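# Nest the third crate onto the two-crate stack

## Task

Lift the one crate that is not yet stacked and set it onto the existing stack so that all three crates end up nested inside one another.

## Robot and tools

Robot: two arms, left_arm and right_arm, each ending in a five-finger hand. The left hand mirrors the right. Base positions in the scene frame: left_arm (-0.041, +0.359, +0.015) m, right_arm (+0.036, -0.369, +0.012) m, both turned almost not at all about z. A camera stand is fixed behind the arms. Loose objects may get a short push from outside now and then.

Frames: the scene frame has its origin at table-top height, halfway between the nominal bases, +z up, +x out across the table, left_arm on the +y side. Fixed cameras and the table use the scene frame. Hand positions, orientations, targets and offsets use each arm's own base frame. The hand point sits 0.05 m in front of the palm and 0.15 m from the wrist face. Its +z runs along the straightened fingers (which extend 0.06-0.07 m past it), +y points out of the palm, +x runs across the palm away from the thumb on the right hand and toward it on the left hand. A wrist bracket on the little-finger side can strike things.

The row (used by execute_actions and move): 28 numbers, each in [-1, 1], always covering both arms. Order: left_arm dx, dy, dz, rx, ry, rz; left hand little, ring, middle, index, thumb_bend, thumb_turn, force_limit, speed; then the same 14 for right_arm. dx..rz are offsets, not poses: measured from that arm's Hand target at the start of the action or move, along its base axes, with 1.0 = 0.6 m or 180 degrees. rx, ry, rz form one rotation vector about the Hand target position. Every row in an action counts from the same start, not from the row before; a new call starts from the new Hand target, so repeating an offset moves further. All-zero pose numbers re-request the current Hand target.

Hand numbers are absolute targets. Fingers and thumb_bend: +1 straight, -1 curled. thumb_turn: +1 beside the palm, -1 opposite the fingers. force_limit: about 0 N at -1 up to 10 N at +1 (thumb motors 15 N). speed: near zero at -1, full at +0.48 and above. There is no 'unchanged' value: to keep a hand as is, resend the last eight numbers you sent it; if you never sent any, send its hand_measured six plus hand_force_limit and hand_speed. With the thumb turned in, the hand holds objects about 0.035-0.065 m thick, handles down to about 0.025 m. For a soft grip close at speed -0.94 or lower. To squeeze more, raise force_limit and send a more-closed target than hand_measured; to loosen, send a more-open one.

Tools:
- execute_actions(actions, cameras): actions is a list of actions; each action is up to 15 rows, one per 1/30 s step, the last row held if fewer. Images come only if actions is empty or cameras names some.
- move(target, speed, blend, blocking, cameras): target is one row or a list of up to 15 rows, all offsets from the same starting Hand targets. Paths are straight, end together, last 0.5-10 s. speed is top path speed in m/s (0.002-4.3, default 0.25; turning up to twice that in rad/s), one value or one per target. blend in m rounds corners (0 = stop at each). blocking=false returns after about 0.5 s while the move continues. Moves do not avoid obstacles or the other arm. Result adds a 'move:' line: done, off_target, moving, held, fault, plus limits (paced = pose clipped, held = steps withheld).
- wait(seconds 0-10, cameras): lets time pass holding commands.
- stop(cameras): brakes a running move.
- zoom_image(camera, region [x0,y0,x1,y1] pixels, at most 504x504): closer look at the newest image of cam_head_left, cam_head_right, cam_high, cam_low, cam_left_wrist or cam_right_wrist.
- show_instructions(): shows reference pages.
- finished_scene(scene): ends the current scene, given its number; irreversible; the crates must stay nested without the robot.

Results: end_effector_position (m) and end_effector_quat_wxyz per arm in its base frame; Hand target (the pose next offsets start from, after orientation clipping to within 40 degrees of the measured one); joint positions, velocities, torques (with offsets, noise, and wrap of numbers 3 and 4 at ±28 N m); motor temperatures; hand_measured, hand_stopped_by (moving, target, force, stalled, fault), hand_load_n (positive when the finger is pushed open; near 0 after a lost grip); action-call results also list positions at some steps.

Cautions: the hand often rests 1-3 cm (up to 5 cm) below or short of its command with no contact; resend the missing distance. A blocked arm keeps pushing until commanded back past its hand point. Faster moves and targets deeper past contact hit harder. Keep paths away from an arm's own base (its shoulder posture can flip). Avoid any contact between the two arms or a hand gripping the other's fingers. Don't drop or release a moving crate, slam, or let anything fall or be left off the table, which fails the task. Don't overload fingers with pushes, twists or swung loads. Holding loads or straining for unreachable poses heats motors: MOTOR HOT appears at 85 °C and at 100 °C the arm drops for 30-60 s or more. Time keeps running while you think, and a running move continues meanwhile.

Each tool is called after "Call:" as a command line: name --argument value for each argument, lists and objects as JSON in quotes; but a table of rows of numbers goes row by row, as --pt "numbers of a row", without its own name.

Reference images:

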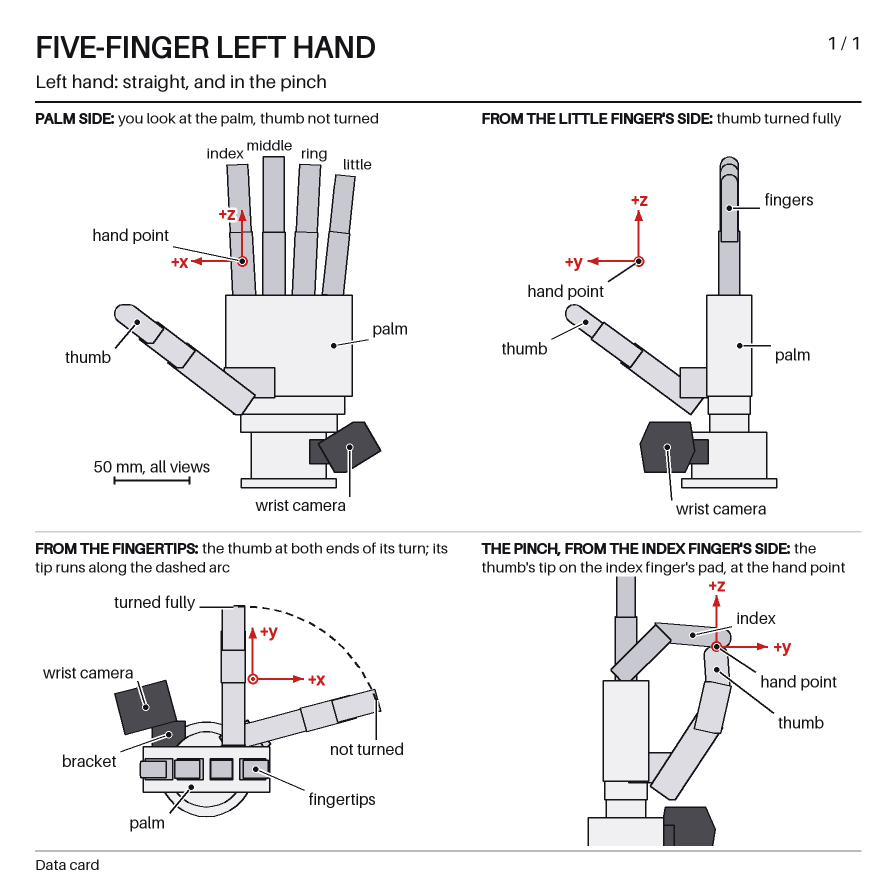

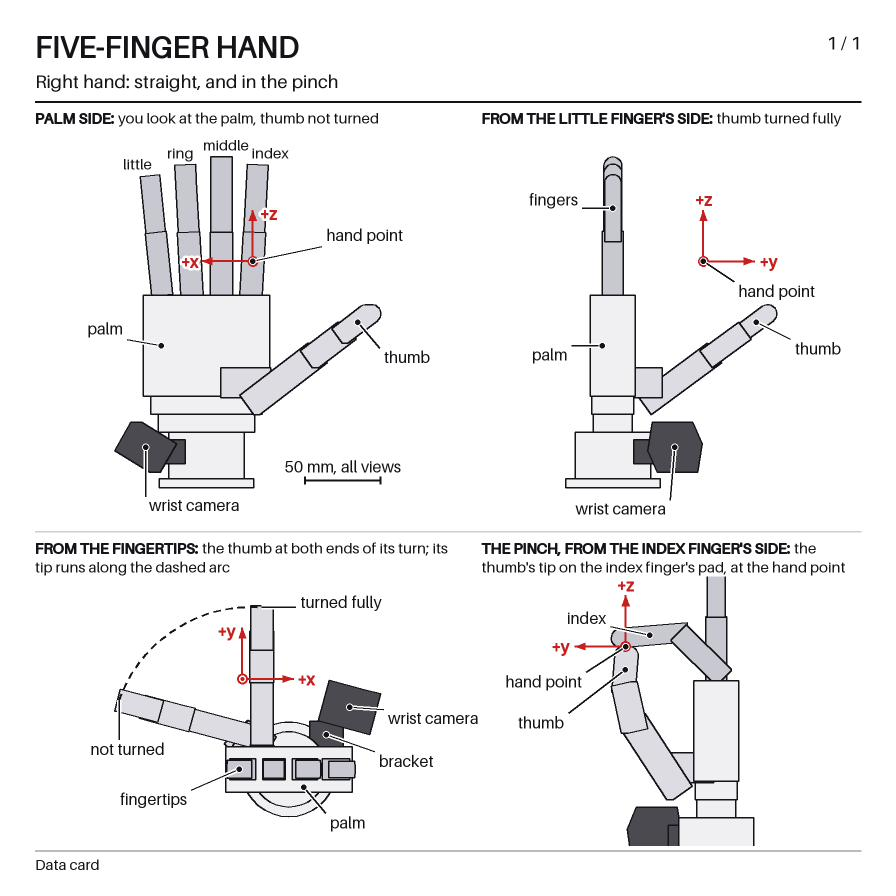

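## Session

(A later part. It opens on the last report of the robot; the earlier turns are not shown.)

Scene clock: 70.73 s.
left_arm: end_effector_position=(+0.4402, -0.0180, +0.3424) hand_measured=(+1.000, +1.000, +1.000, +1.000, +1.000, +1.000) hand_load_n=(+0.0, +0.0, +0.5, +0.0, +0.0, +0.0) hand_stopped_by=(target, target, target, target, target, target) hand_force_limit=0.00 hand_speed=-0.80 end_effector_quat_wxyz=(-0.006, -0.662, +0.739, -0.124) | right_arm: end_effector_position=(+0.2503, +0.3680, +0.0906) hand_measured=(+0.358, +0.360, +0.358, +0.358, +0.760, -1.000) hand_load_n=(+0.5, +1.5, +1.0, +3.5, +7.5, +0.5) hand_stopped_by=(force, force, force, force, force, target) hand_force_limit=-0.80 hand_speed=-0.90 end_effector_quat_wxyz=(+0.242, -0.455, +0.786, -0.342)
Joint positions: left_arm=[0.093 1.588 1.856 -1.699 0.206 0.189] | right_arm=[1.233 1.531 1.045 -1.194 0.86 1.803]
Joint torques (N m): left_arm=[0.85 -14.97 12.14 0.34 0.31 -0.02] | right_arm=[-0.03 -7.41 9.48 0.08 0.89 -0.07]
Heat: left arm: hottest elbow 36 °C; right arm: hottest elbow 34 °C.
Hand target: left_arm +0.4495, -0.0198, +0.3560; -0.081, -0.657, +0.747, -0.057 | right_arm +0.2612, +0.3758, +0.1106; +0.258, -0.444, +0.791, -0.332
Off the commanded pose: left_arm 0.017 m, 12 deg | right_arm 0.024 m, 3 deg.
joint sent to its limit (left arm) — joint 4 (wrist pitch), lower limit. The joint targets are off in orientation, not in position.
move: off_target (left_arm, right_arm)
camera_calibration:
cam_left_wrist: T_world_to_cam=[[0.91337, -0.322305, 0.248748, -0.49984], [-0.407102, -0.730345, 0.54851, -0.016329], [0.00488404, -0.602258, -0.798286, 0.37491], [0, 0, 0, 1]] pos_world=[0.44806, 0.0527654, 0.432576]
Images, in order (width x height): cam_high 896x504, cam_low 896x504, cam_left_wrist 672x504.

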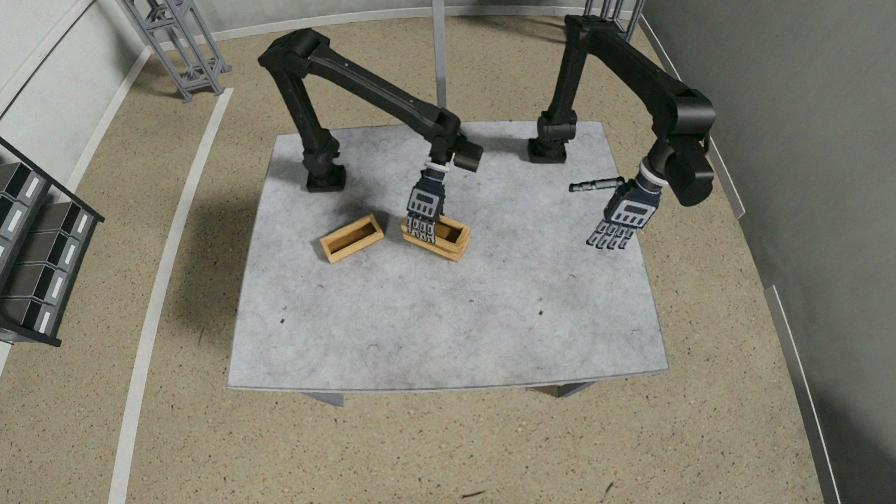

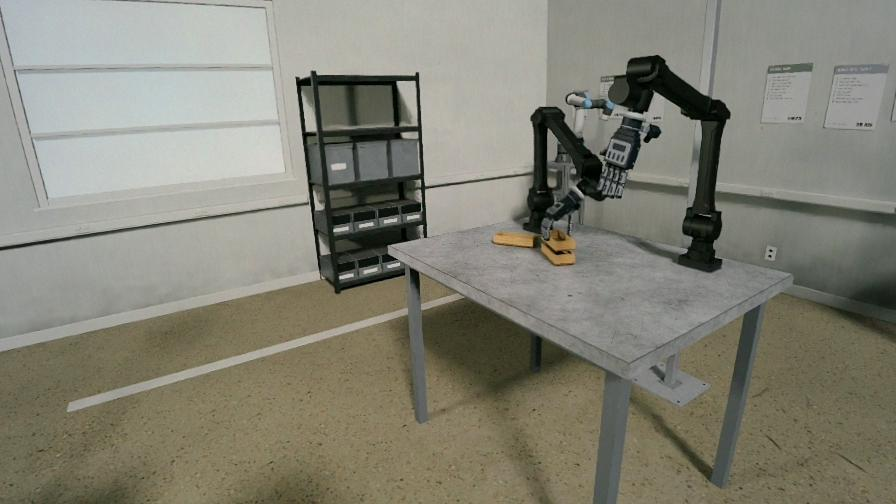

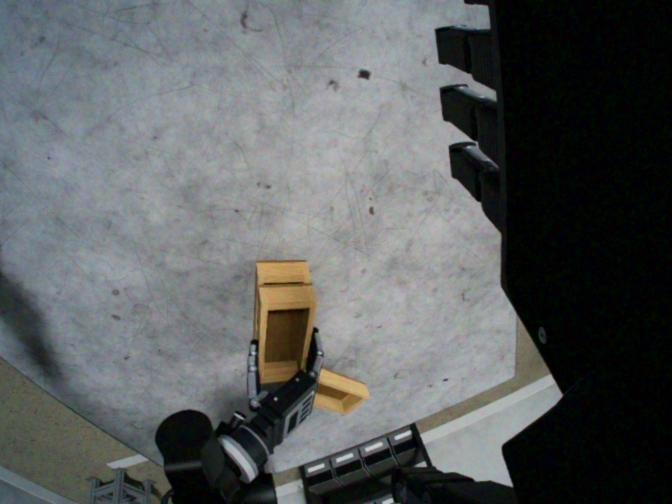

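Call:
move --target '[0,0,0,0,0,0,1,1,1,1,1,1,0,-0.8, -0.0045,-0.0135,-0.028,0.005,-0.0027,-0.006,0.1,0.1,0.15,0.15,0.5,-1,-0.8,-0.9]' --speed 0.03 --cameras '["cam_left_wrist","cam_high","cam_low","cam_right_wrist"]'

Call:
zoom_image --camera "cam_left_wrist" --region '[250, 258, 285, 293]'

Call:
zoom_image --camera "cam_left_wrist" --region '[285, 258, 320, 293]'

Call:
zoom_image --camera "cam_low" --region '[535, 215, 585, 270]'

Call:
zoom_image --camera "cam_high" --region '[395, 205, 475, 270]'

Call:
zoom_image --camera "cam_right_wrist" --region '[520, 0, 672, 152]'

Scene clock: 74.33 s.
left_arm: end_effector_position=(+0.4402, -0.0180, +0.3424) hand_measured=(+1.000, +1.000, +1.000, +1.000, +1.000, +1.000) hand_load_n=(+0.0, +0.0, +0.0, +0.0, +0.0, +0.0) hand_stopped_by=(target, target, target, target, target, target) hand_force_limit=0.00 hand_speed=-0.80 end_effector_quat_wxyz=(-0.006, -0.662, +0.739, -0.124) | right_arm: end_effector_position=(+0.2493, +0.3644, +0.0817) hand_measured=(+0.358, +0.360, +0.358, +0.358, +0.760, -1.000) hand_load_n=(+0.5, +1.0, +1.0, +3.5, +7.5, +0.5) hand_stopped_by=(force, force, force, force, force, target) hand_force_limit=-0.80 hand_speed=-0.90 end_effector_quat_wxyz=(+0.246, -0.453, +0.787, -0.340)
Joint positions: left_arm=[0.093 1.588 1.856 -1.699 0.206 0.189] | right_arm=[1.233 1.529 1.016 -1.157 0.862 1.805]
Joint torques (N m): left_arm=[0.67 -14.62 12.21 0.32 0.28 0.01] | right_arm=[0.09 -7.41 7.58 0.38 0.86 0.21]
Heat: left arm: hottest elbow 36 °C; right arm: hottest elbow 35 °C.
Hand target: left_arm +0.4495, -0.0198, +0.3560; -0.081, -0.657, +0.747, -0.057 | right_arm +0.2584, +0.3676, +0.0937; +0.262, -0.433, +0.797, -0.330
Off the commanded pose: left_arm 0.017 m, 12 deg | right_arm 0.016 m, 3 deg.
joint sent to its limit (left arm) — joint 4 (wrist pitch), lower limit. The joint targets are off in orientation, not in position.
move: off_target (left_arm, right_arm)
camera_calibration:
cam_left_wrist: T_world_to_cam=[[0.91337, -0.322305, 0.248748, -0.49984], [-0.407102, -0.730345, 0.54851, -0.016329], [0.00488404, -0.602258, -0.798286, 0.37491], [0, 0, 0, 1]] pos_world=[0.44806, 0.0527654, 0.432576]
cam_right_wrist: T_world_to_cam=[[-0.669234, 0.130347, -0.73153, 0.173267], [-0.071464, 0.968639, 0.237975, -0.353758], [0.739607, 0.211539, -0.638931, -0.0960321], [0, 0, 0, 1]] pos_world=[0.161701, 0.340394, 0.149578]
Images, in order (width x height): cam_high 896x504, cam_low 896x504, cam_left_wrist 672x504, cam_right_wrist 672x504.

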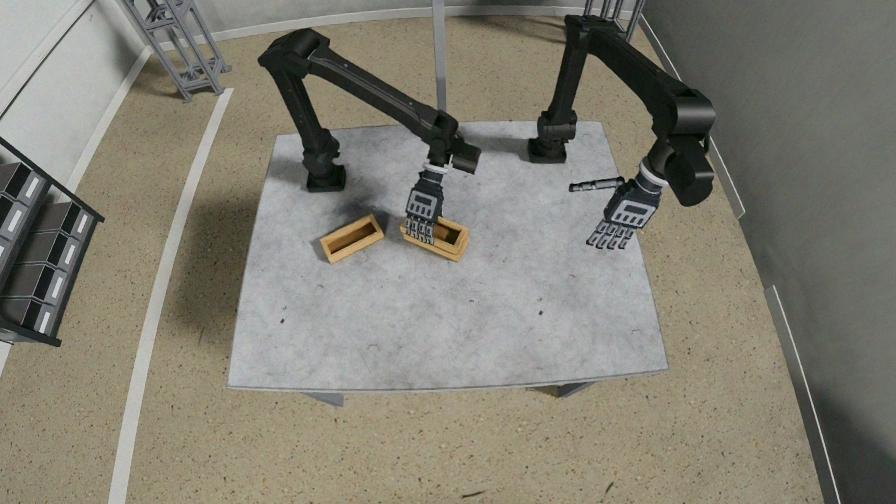

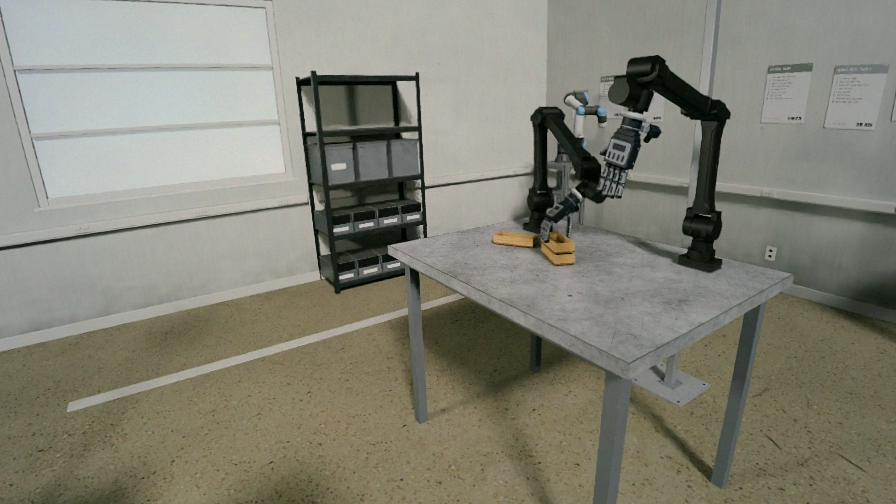

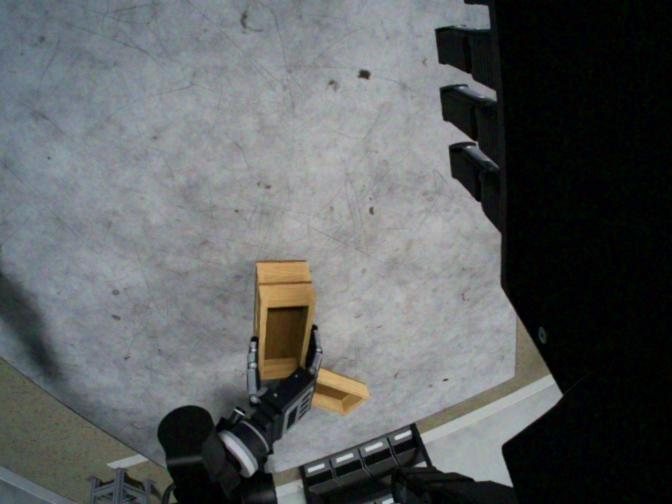

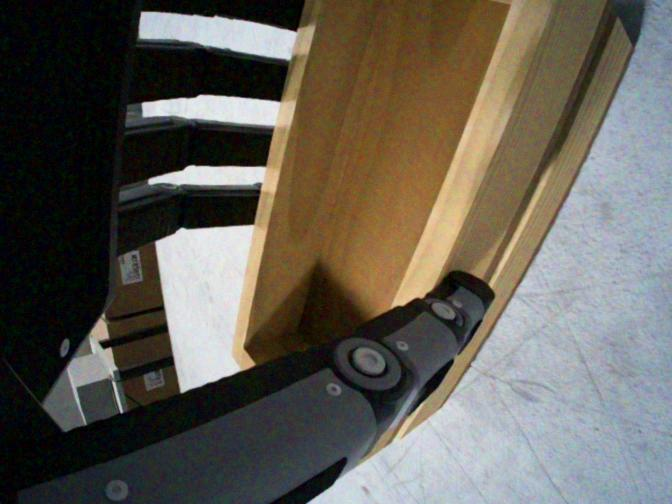

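Scaled by 14.400 from the camera's 672x504 image, which has a finer 960x720 frame.

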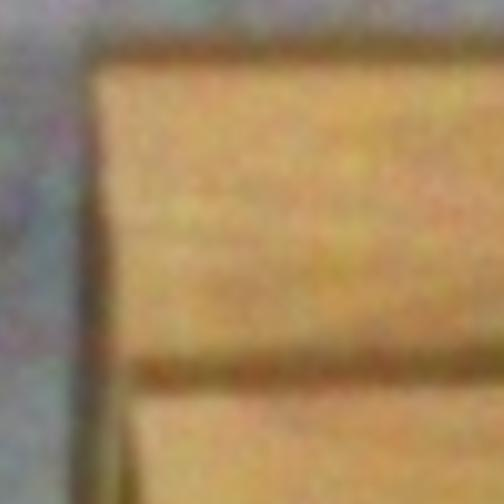

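Scaled by 14.400 from the camera's 672x504 image, which has a finer 960x720 frame.

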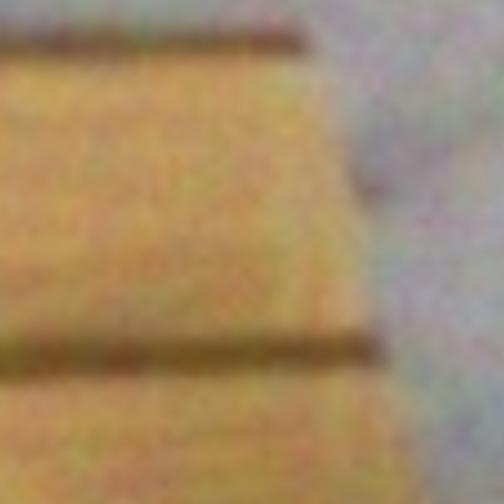

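Scaled by 9.164.

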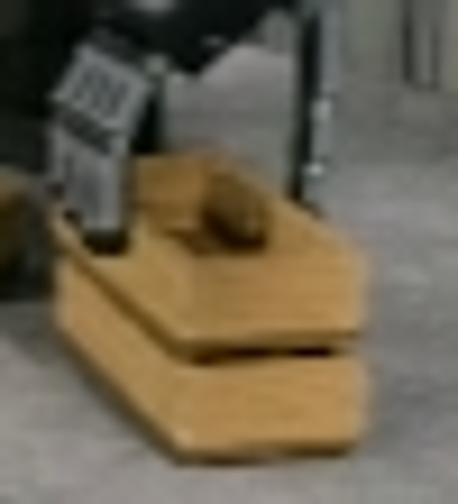

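Scaled by 6.300.

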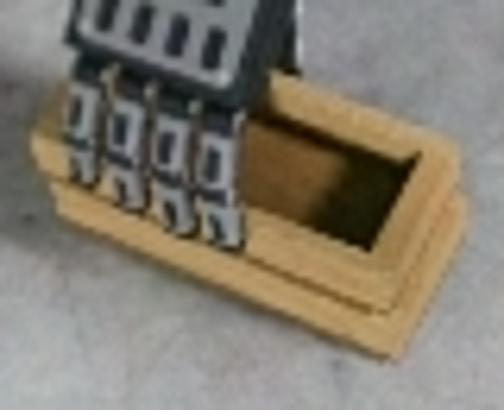

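Scaled by 3.316 from the camera's 672x504 image, which has a finer 960x720 frame.

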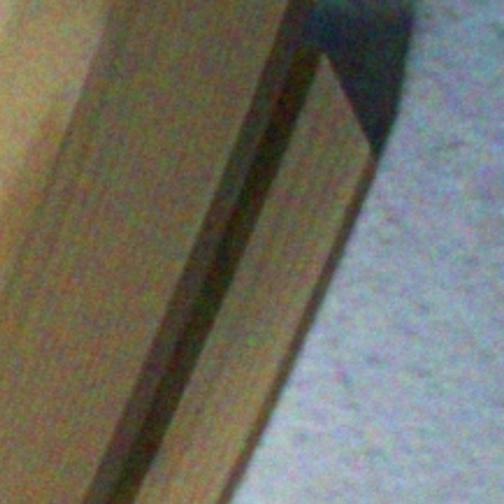

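Call:
execute_actions --actions '[]' --cameras '["cam_head_left","cam_head_right"]'

Call:
zoom_image --camera "cam_head_left" --region '[480, 225, 520, 265]'

Call:
zoom_image --camera "cam_head_right" --region '[490, 220, 530, 270]'

Scene clock: 76.70 s.
left_arm: end_effector_position=(+0.4402, -0.0180, +0.3424) hand_measured=(+1.000, +1.000, +1.000, +1.000, +1.000, +1.000) hand_load_n=(+0.0, +0.0, +0.0, +0.0, -0.5, +0.0) hand_stopped_by=(target, target, target, target, target, target) hand_force_limit=0.00 hand_speed=-0.80 end_effector_quat_wxyz=(-0.006, -0.662, +0.739, -0.124) | right_arm: end_effector_position=(+0.2493, +0.3645, +0.0817) hand_measured=(+0.358, +0.360, +0.358, +0.358, +0.760, -1.000) hand_load_n=(+0.5, +1.5, +1.0, +3.5, +7.5, +0.5) hand_stopped_by=(force, force, force, force, force, target) hand_force_limit=-0.80 hand_speed=-0.90 end_effector_quat_wxyz=(+0.246, -0.453, +0.787, -0.340)
Joint positions: left_arm=[0.093 1.588 1.856 -1.699 0.206 0.189] | right_arm=[1.233 1.529 1.016 -1.157 0.862 1.805]
Joint velocities: within noise
Joint torques (N m): left_arm=[0.56 -14.97 12.15 0.27 0.3 -0.04] | right_arm=[0.09 -7.24 7.56 0.38 0.86 0.21]
Motor temperatures (°C): left_arm=[28 26 36 24 22 23] | right_arm=[28 29 35 25 23 25]
Heat: left arm: hottest elbow 36 °C; right arm: hottest elbow 35 °C.
Hand target: left_arm +0.4495, -0.0198, +0.3560; -0.081, -0.657, +0.747, -0.057 | right_arm +0.2585, +0.3677, +0.0938; +0.262, -0.433, +0.797, -0.330
Off the commanded pose: left_arm 0.017 m, 12 deg | right_arm 0.016 m, 3 deg.
Images, in order (width x height): cam_head_left 896x504, cam_head_right 896x504.

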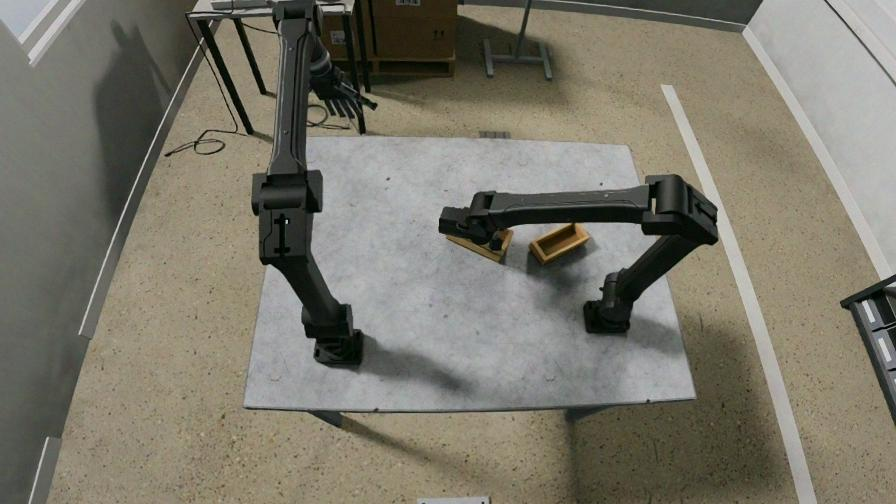

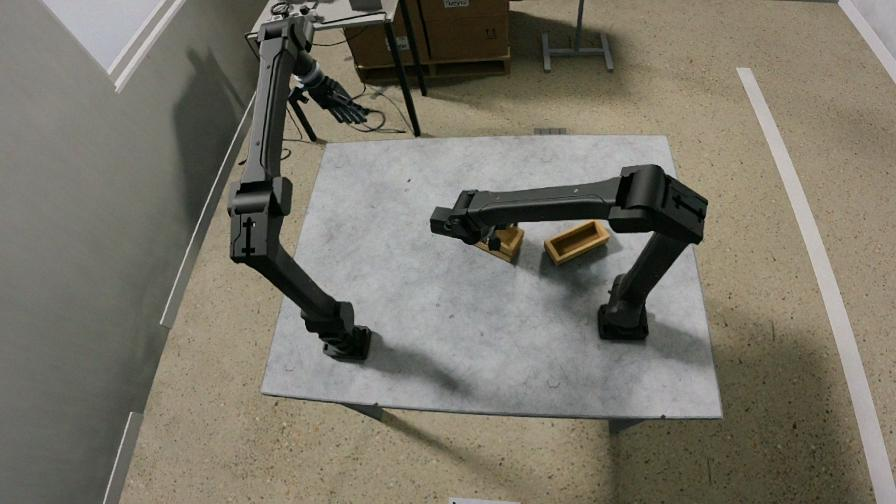

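Scaled by 12.600.

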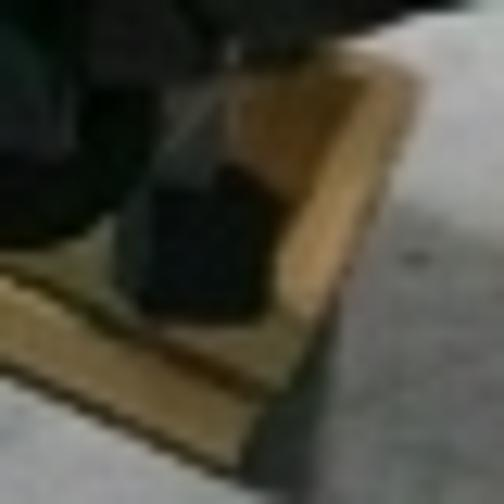

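Scaled by 10.080.

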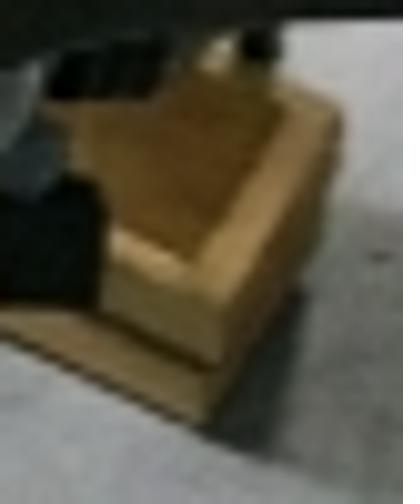

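Call:
move --target '[0,0,0,0,0,0,1,1,1,1,1,1,0,-0.8, 0.0055,0.0157,0.003,0.004,-0.0022,0,0.1,0.1,0.15,0.15,0.5,-1,-0.8,-0.9]' --speed 0.03 --cameras '["cam_left_wrist","cam_high","cam_low","cam_right_wrist"]'

Call:
zoom_image --camera "cam_left_wrist" --region '[250, 258, 285, 293]'

Call:
zoom_image --camera "cam_left_wrist" --region '[285, 258, 320, 293]'

Call:
zoom_image --camera "cam_low" --region '[535, 215, 585, 270]'

Call:
zoom_image --camera "cam_high" --region '[395, 205, 475, 270]'

Scene clock: 80.20 s.
left_arm: end_effector_position=(+0.4402, -0.0180, +0.3424) hand_measured=(+1.000, +1.000, +1.000, +1.000, +1.000, +1.000) hand_load_n=(+0.0, +0.0, +0.0, +0.0, +0.0, +0.0) hand_stopped_by=(target, target, target, target, target, target) hand_force_limit=0.00 hand_speed=-0.80 end_effector_quat_wxyz=(-0.006, -0.662, +0.739, -0.124) | right_arm: end_effector_position=(+0.2506, +0.3667, +0.0822) hand_measured=(+0.358, +0.360, +0.358, +0.358, +0.760, -1.000) hand_load_n=(+0.0, +1.0, +1.0, +3.5, +7.5, +0.5) hand_stopped_by=(force, force, force, force, force, target) hand_force_limit=-0.80 hand_speed=-0.90 end_effector_quat_wxyz=(+0.250, -0.450, +0.788, -0.338)
Joint positions: left_arm=[0.093 1.588 1.856 -1.699 0.206 0.189] | right_arm=[1.233 1.529 1.016 -1.147 0.865 1.806]
Joint torques (N m): left_arm=[1.03 -14.56 12.26 0.29 0.3 -0.02] | right_arm=[0.15 -6.3 9.26 0.36 0.84 0.22]
Heat: left arm: hottest elbow 37 °C; right arm: hottest elbow 35 °C.
Hand target: left_arm +0.4495, -0.0198, +0.3560; -0.081, -0.657, +0.747, -0.057 | right_arm +0.2618, +0.3772, +0.0956; +0.267, -0.430, +0.798, -0.326
Off the commanded pose: left_arm 0.017 m, 12 deg | right_arm 0.020 m, 3 deg.
joint sent to its limit (left arm) — joint 4 (wrist pitch), lower limit. The joint targets are off in orientation, not in position.
move: off_target (left_arm, right_arm)
camera_calibration:
cam_left_wrist: T_world_to_cam=[[0.91337, -0.322305, 0.248748, -0.49984], [-0.407102, -0.730345, 0.54851, -0.016329], [0.00488404, -0.602258, -0.798286, 0.37491], [0, 0, 0, 1]] pos_world=[0.44806, 0.0527654, 0.432576]
cam_right_wrist: T_world_to_cam=[[-0.664466, 0.138087, -0.73445, 0.170513], [-0.0722851, 0.966296, 0.247075, -0.355725], [0.743814, 0.217263, -0.632089, -0.100859], [0, 0, 0, 1]] pos_world=[0.162607, 0.342103, 0.149373]
Images, in order (width x height): cam_high 896x504, cam_low 896x504, cam_left_wrist 672x504, cam_right_wrist 672x504.

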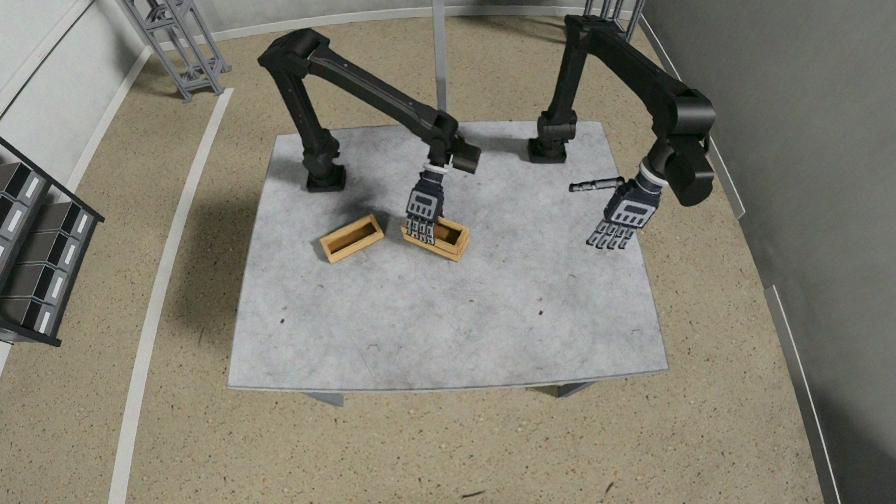

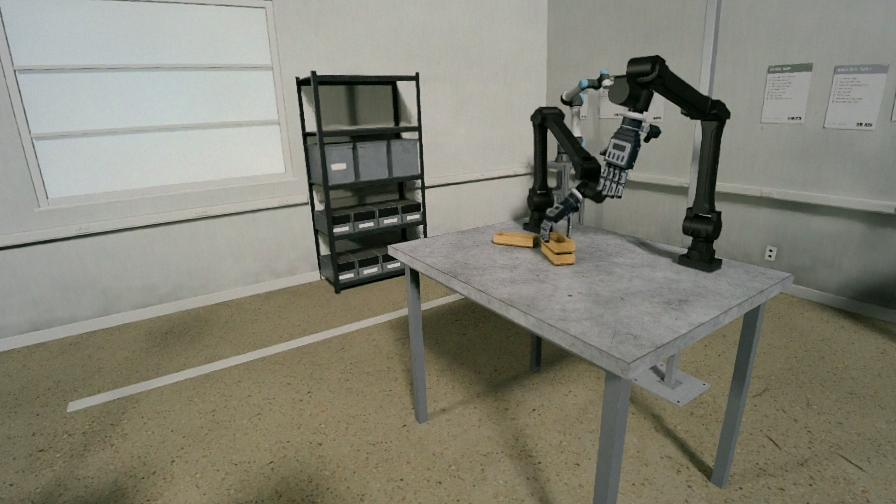

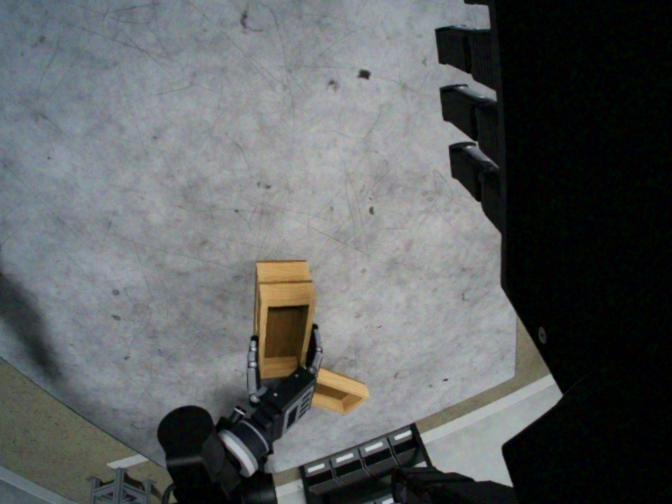

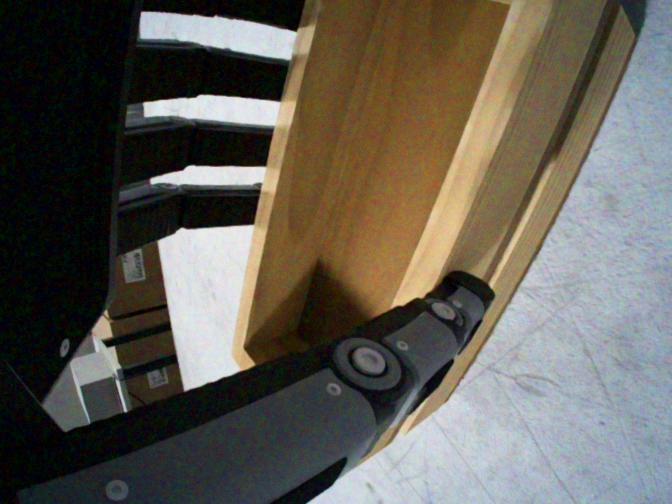

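Scaled by 14.400 from the camera's 672x504 image, which has a finer 960x720 frame.

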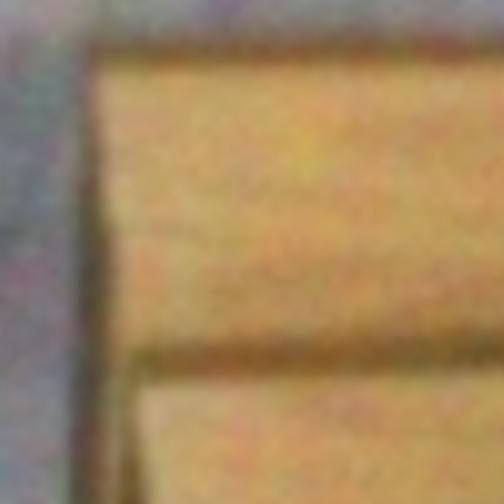

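Scaled by 14.400 from the camera's 672x504 image, which has a finer 960x720 frame.

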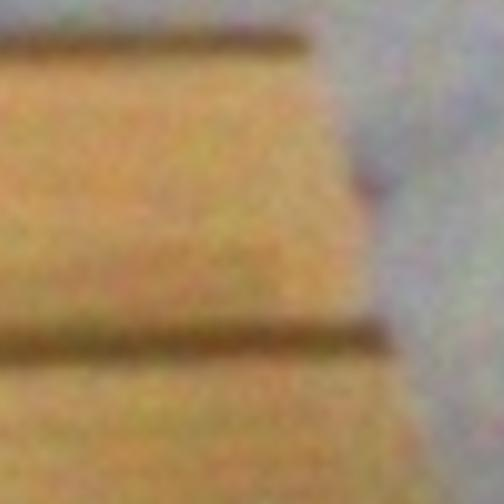

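Scaled by 9.164.

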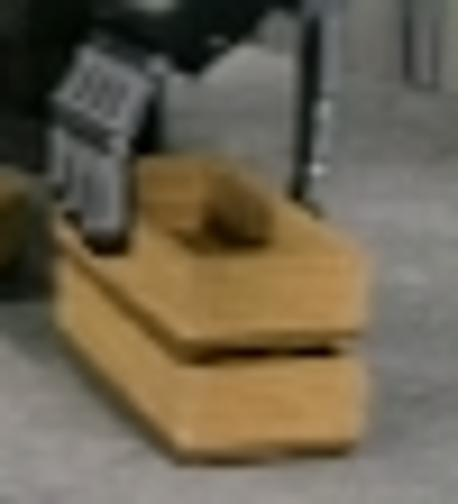

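Scaled by 6.300.

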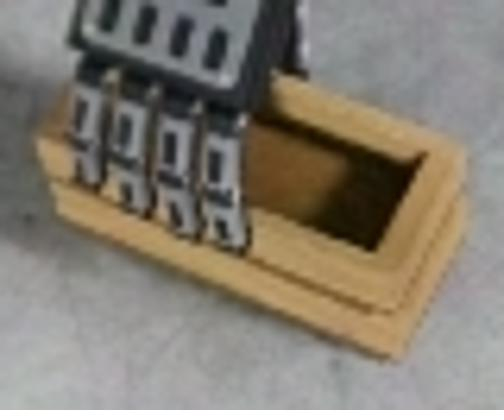

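Call:
move --target '[0,0,0,0,0,0,1,1,1,1,1,1,0,-0.8, 0,0.0,-0.014,0,0,0,0.1,0.1,0.15,0.15,0.5,-1,-0.8,-0.9]' --speed 0.02 --cameras '["cam_left_wrist","cam_high","cam_low","cam_right_wrist","cam_head_right"]'

Call:
zoom_image --camera "cam_left_wrist" --region '[250, 258, 285, 293]'

Call:
zoom_image --camera "cam_left_wrist" --region '[285, 258, 320, 293]'

Call:
zoom_image --camera "cam_low" --region '[535, 215, 585, 270]'

Call:
zoom_image --camera "cam_high" --region '[395, 215, 435, 255]'

Call:
zoom_image --camera "cam_high" --region '[440, 220, 480, 265]'

Call:
zoom_image --camera "cam_right_wrist" --region '[520, 0, 672, 152]'

Scene clock: 83.27 s.
left_arm: end_effector_position=(+0.4402, -0.0180, +0.3424) hand_measured=(+1.000, +1.000, +1.000, +1.000, +1.000, +1.000) hand_load_n=(+0.0, +0.0, +0.0, +0.0, +0.0, +0.0) hand_stopped_by=(target, target, target, target, target, target) hand_force_limit=0.00 hand_speed=-0.80 end_effector_quat_wxyz=(-0.006, -0.662, +0.739, -0.124) | right_arm: end_effector_position=(+0.2524, +0.3718, +0.0813) hand_measured=(+0.358, +0.360, +0.358, +0.358, +0.760, -1.000) hand_load_n=(+0.5, +1.5, +1.0, +3.5, +7.5, +0.5) hand_stopped_by=(force, force, force, force, force, target) hand_force_limit=-0.80 hand_speed=-0.90 end_effector_quat_wxyz=(+0.257, -0.447, +0.790, -0.332)
Joint positions: left_arm=[0.093 1.588 1.856 -1.699 0.206 0.189] | right_arm=[1.233 1.533 1.016 -1.124 0.865 1.806]
Joint torques (N m): left_arm=[0.5 -14.62 12.23 0.29 0.31 0] | right_arm=[0.15 -5.95 8.28 0.35 0.85 0.22]
Heat: left arm: hottest elbow 37 °C; right arm: hottest elbow 34 °C.
Hand target: left_arm +0.4495, -0.0198, +0.3560; -0.081, -0.657, +0.747, -0.057 | right_arm +0.2618, +0.3772, +0.0872; +0.267, -0.430, +0.798, -0.326
Off the commanded pose: left_arm 0.017 m, 12 deg | right_arm 0.012 m, 3 deg.
joint sent to its limit (left arm) — joint 4 (wrist pitch), lower limit. The joint targets are off in orientation, not in position.
move: off_target (left_arm, right_arm)
camera_calibration:
cam_left_wrist: T_world_to_cam=[[0.91337, -0.322305, 0.248748, -0.49984], [-0.407102, -0.730345, 0.54851, -0.016329], [0.00488404, -0.602258, -0.798286, 0.37491], [0, 0, 0, 1]] pos_world=[0.44806, 0.0527654, 0.432576]
cam_right_wrist: T_world_to_cam=[[-0.659707, 0.151525, -0.736089, 0.164242], [-0.0739868, 0.96161, 0.264259, -0.359543], [0.747872, 0.228794, -0.62317, -0.109996], [0, 0, 0, 1]] pos_world=[0.164013, 0.34602, 0.147362]
Images, in order (width x height): cam_head_right 896x504, cam_high 896x504, cam_low 896x504, cam_left_wrist 672x504, cam_right_wrist 672x504.

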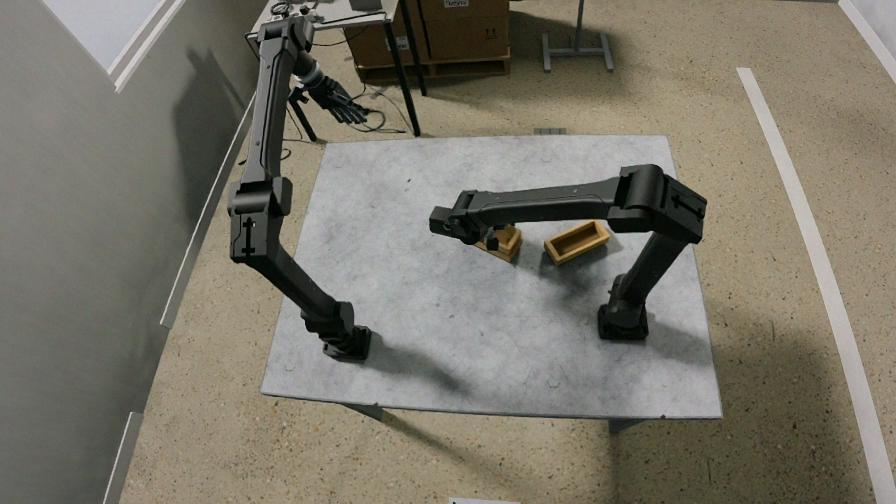

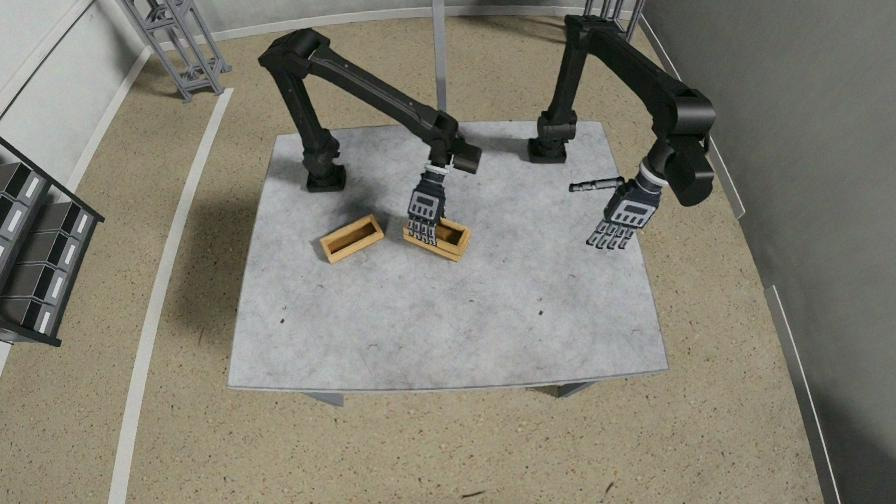

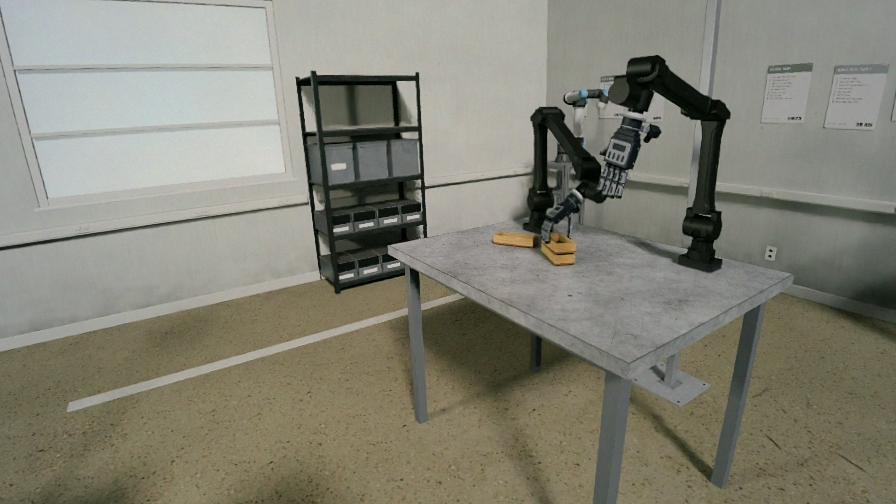

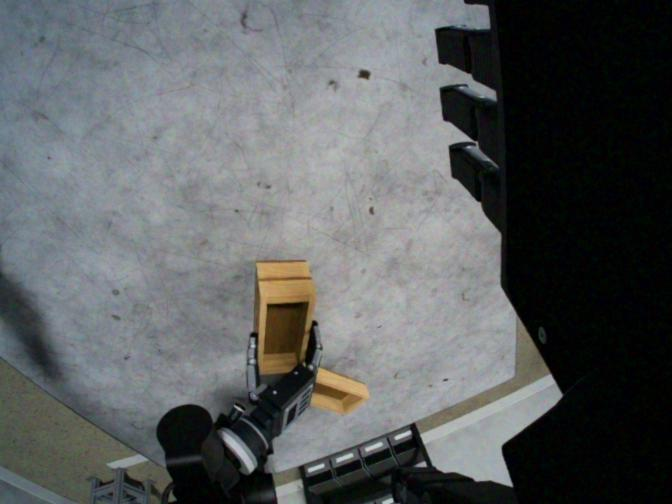

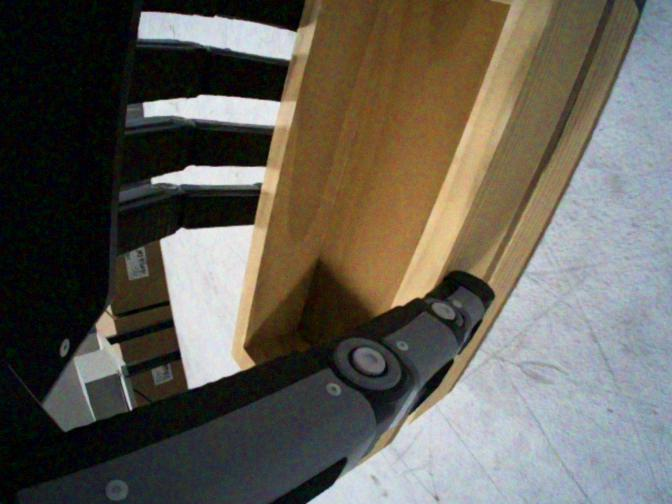

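Scaled by 14.400 from the camera's 672x504 image, which has a finer 960x720 frame.

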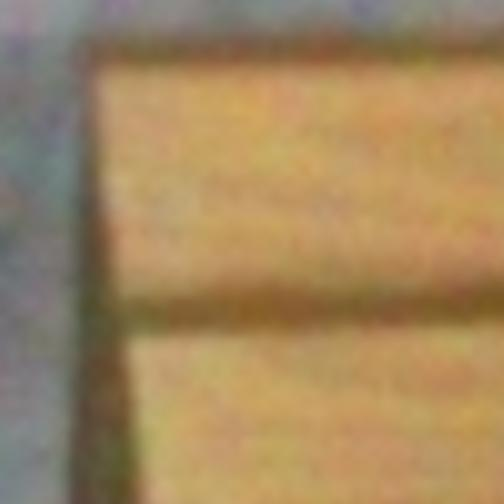

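Scaled by 14.400 from the camera's 672x504 image, which has a finer 960x720 frame.

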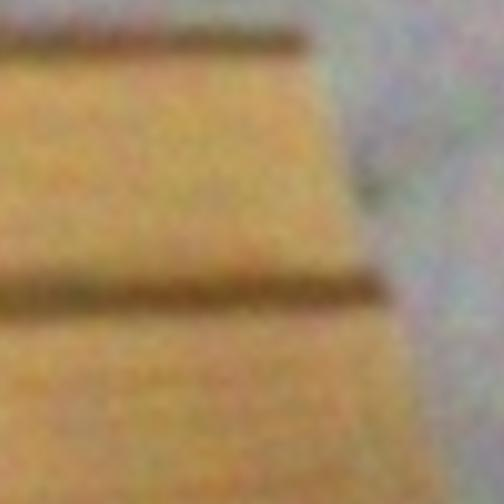

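Scaled by 9.164.

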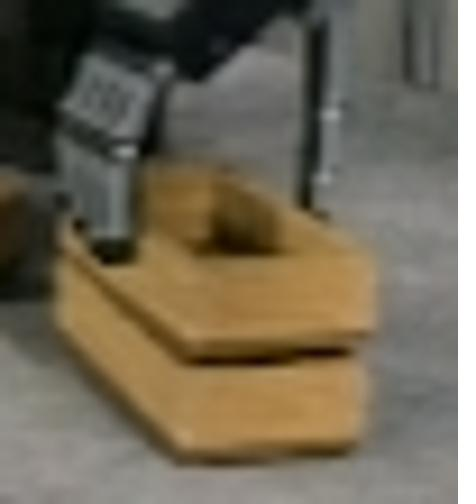

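Scaled by 12.600.

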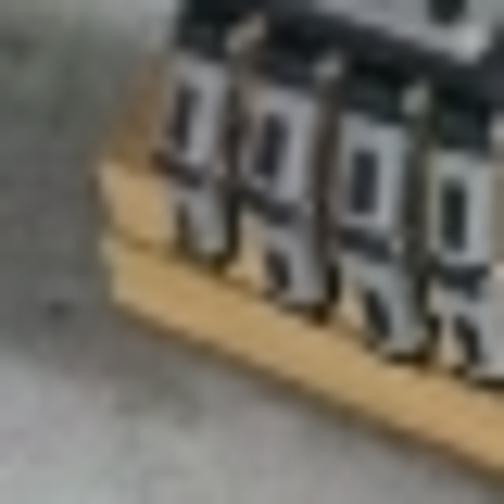

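Scaled by 11.200.

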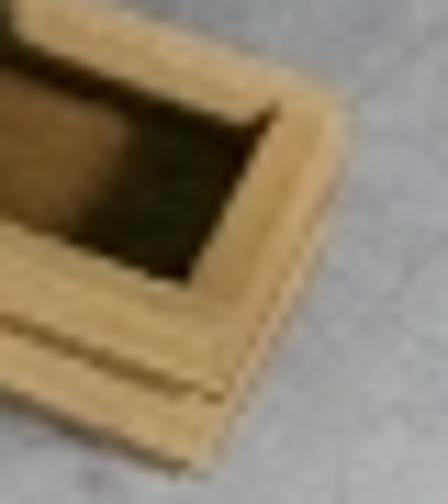

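Scaled by 3.316 from the camera's 672x504 image, which has a finer 960x720 frame.

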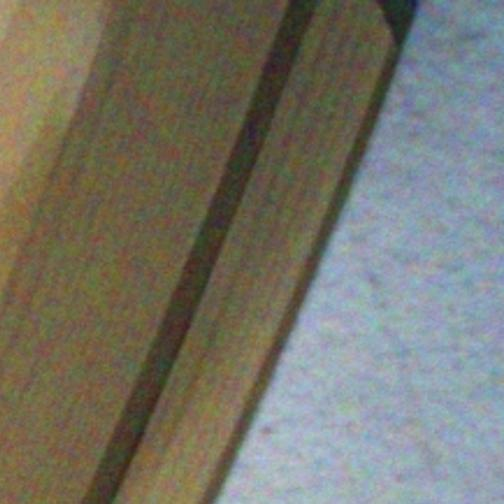

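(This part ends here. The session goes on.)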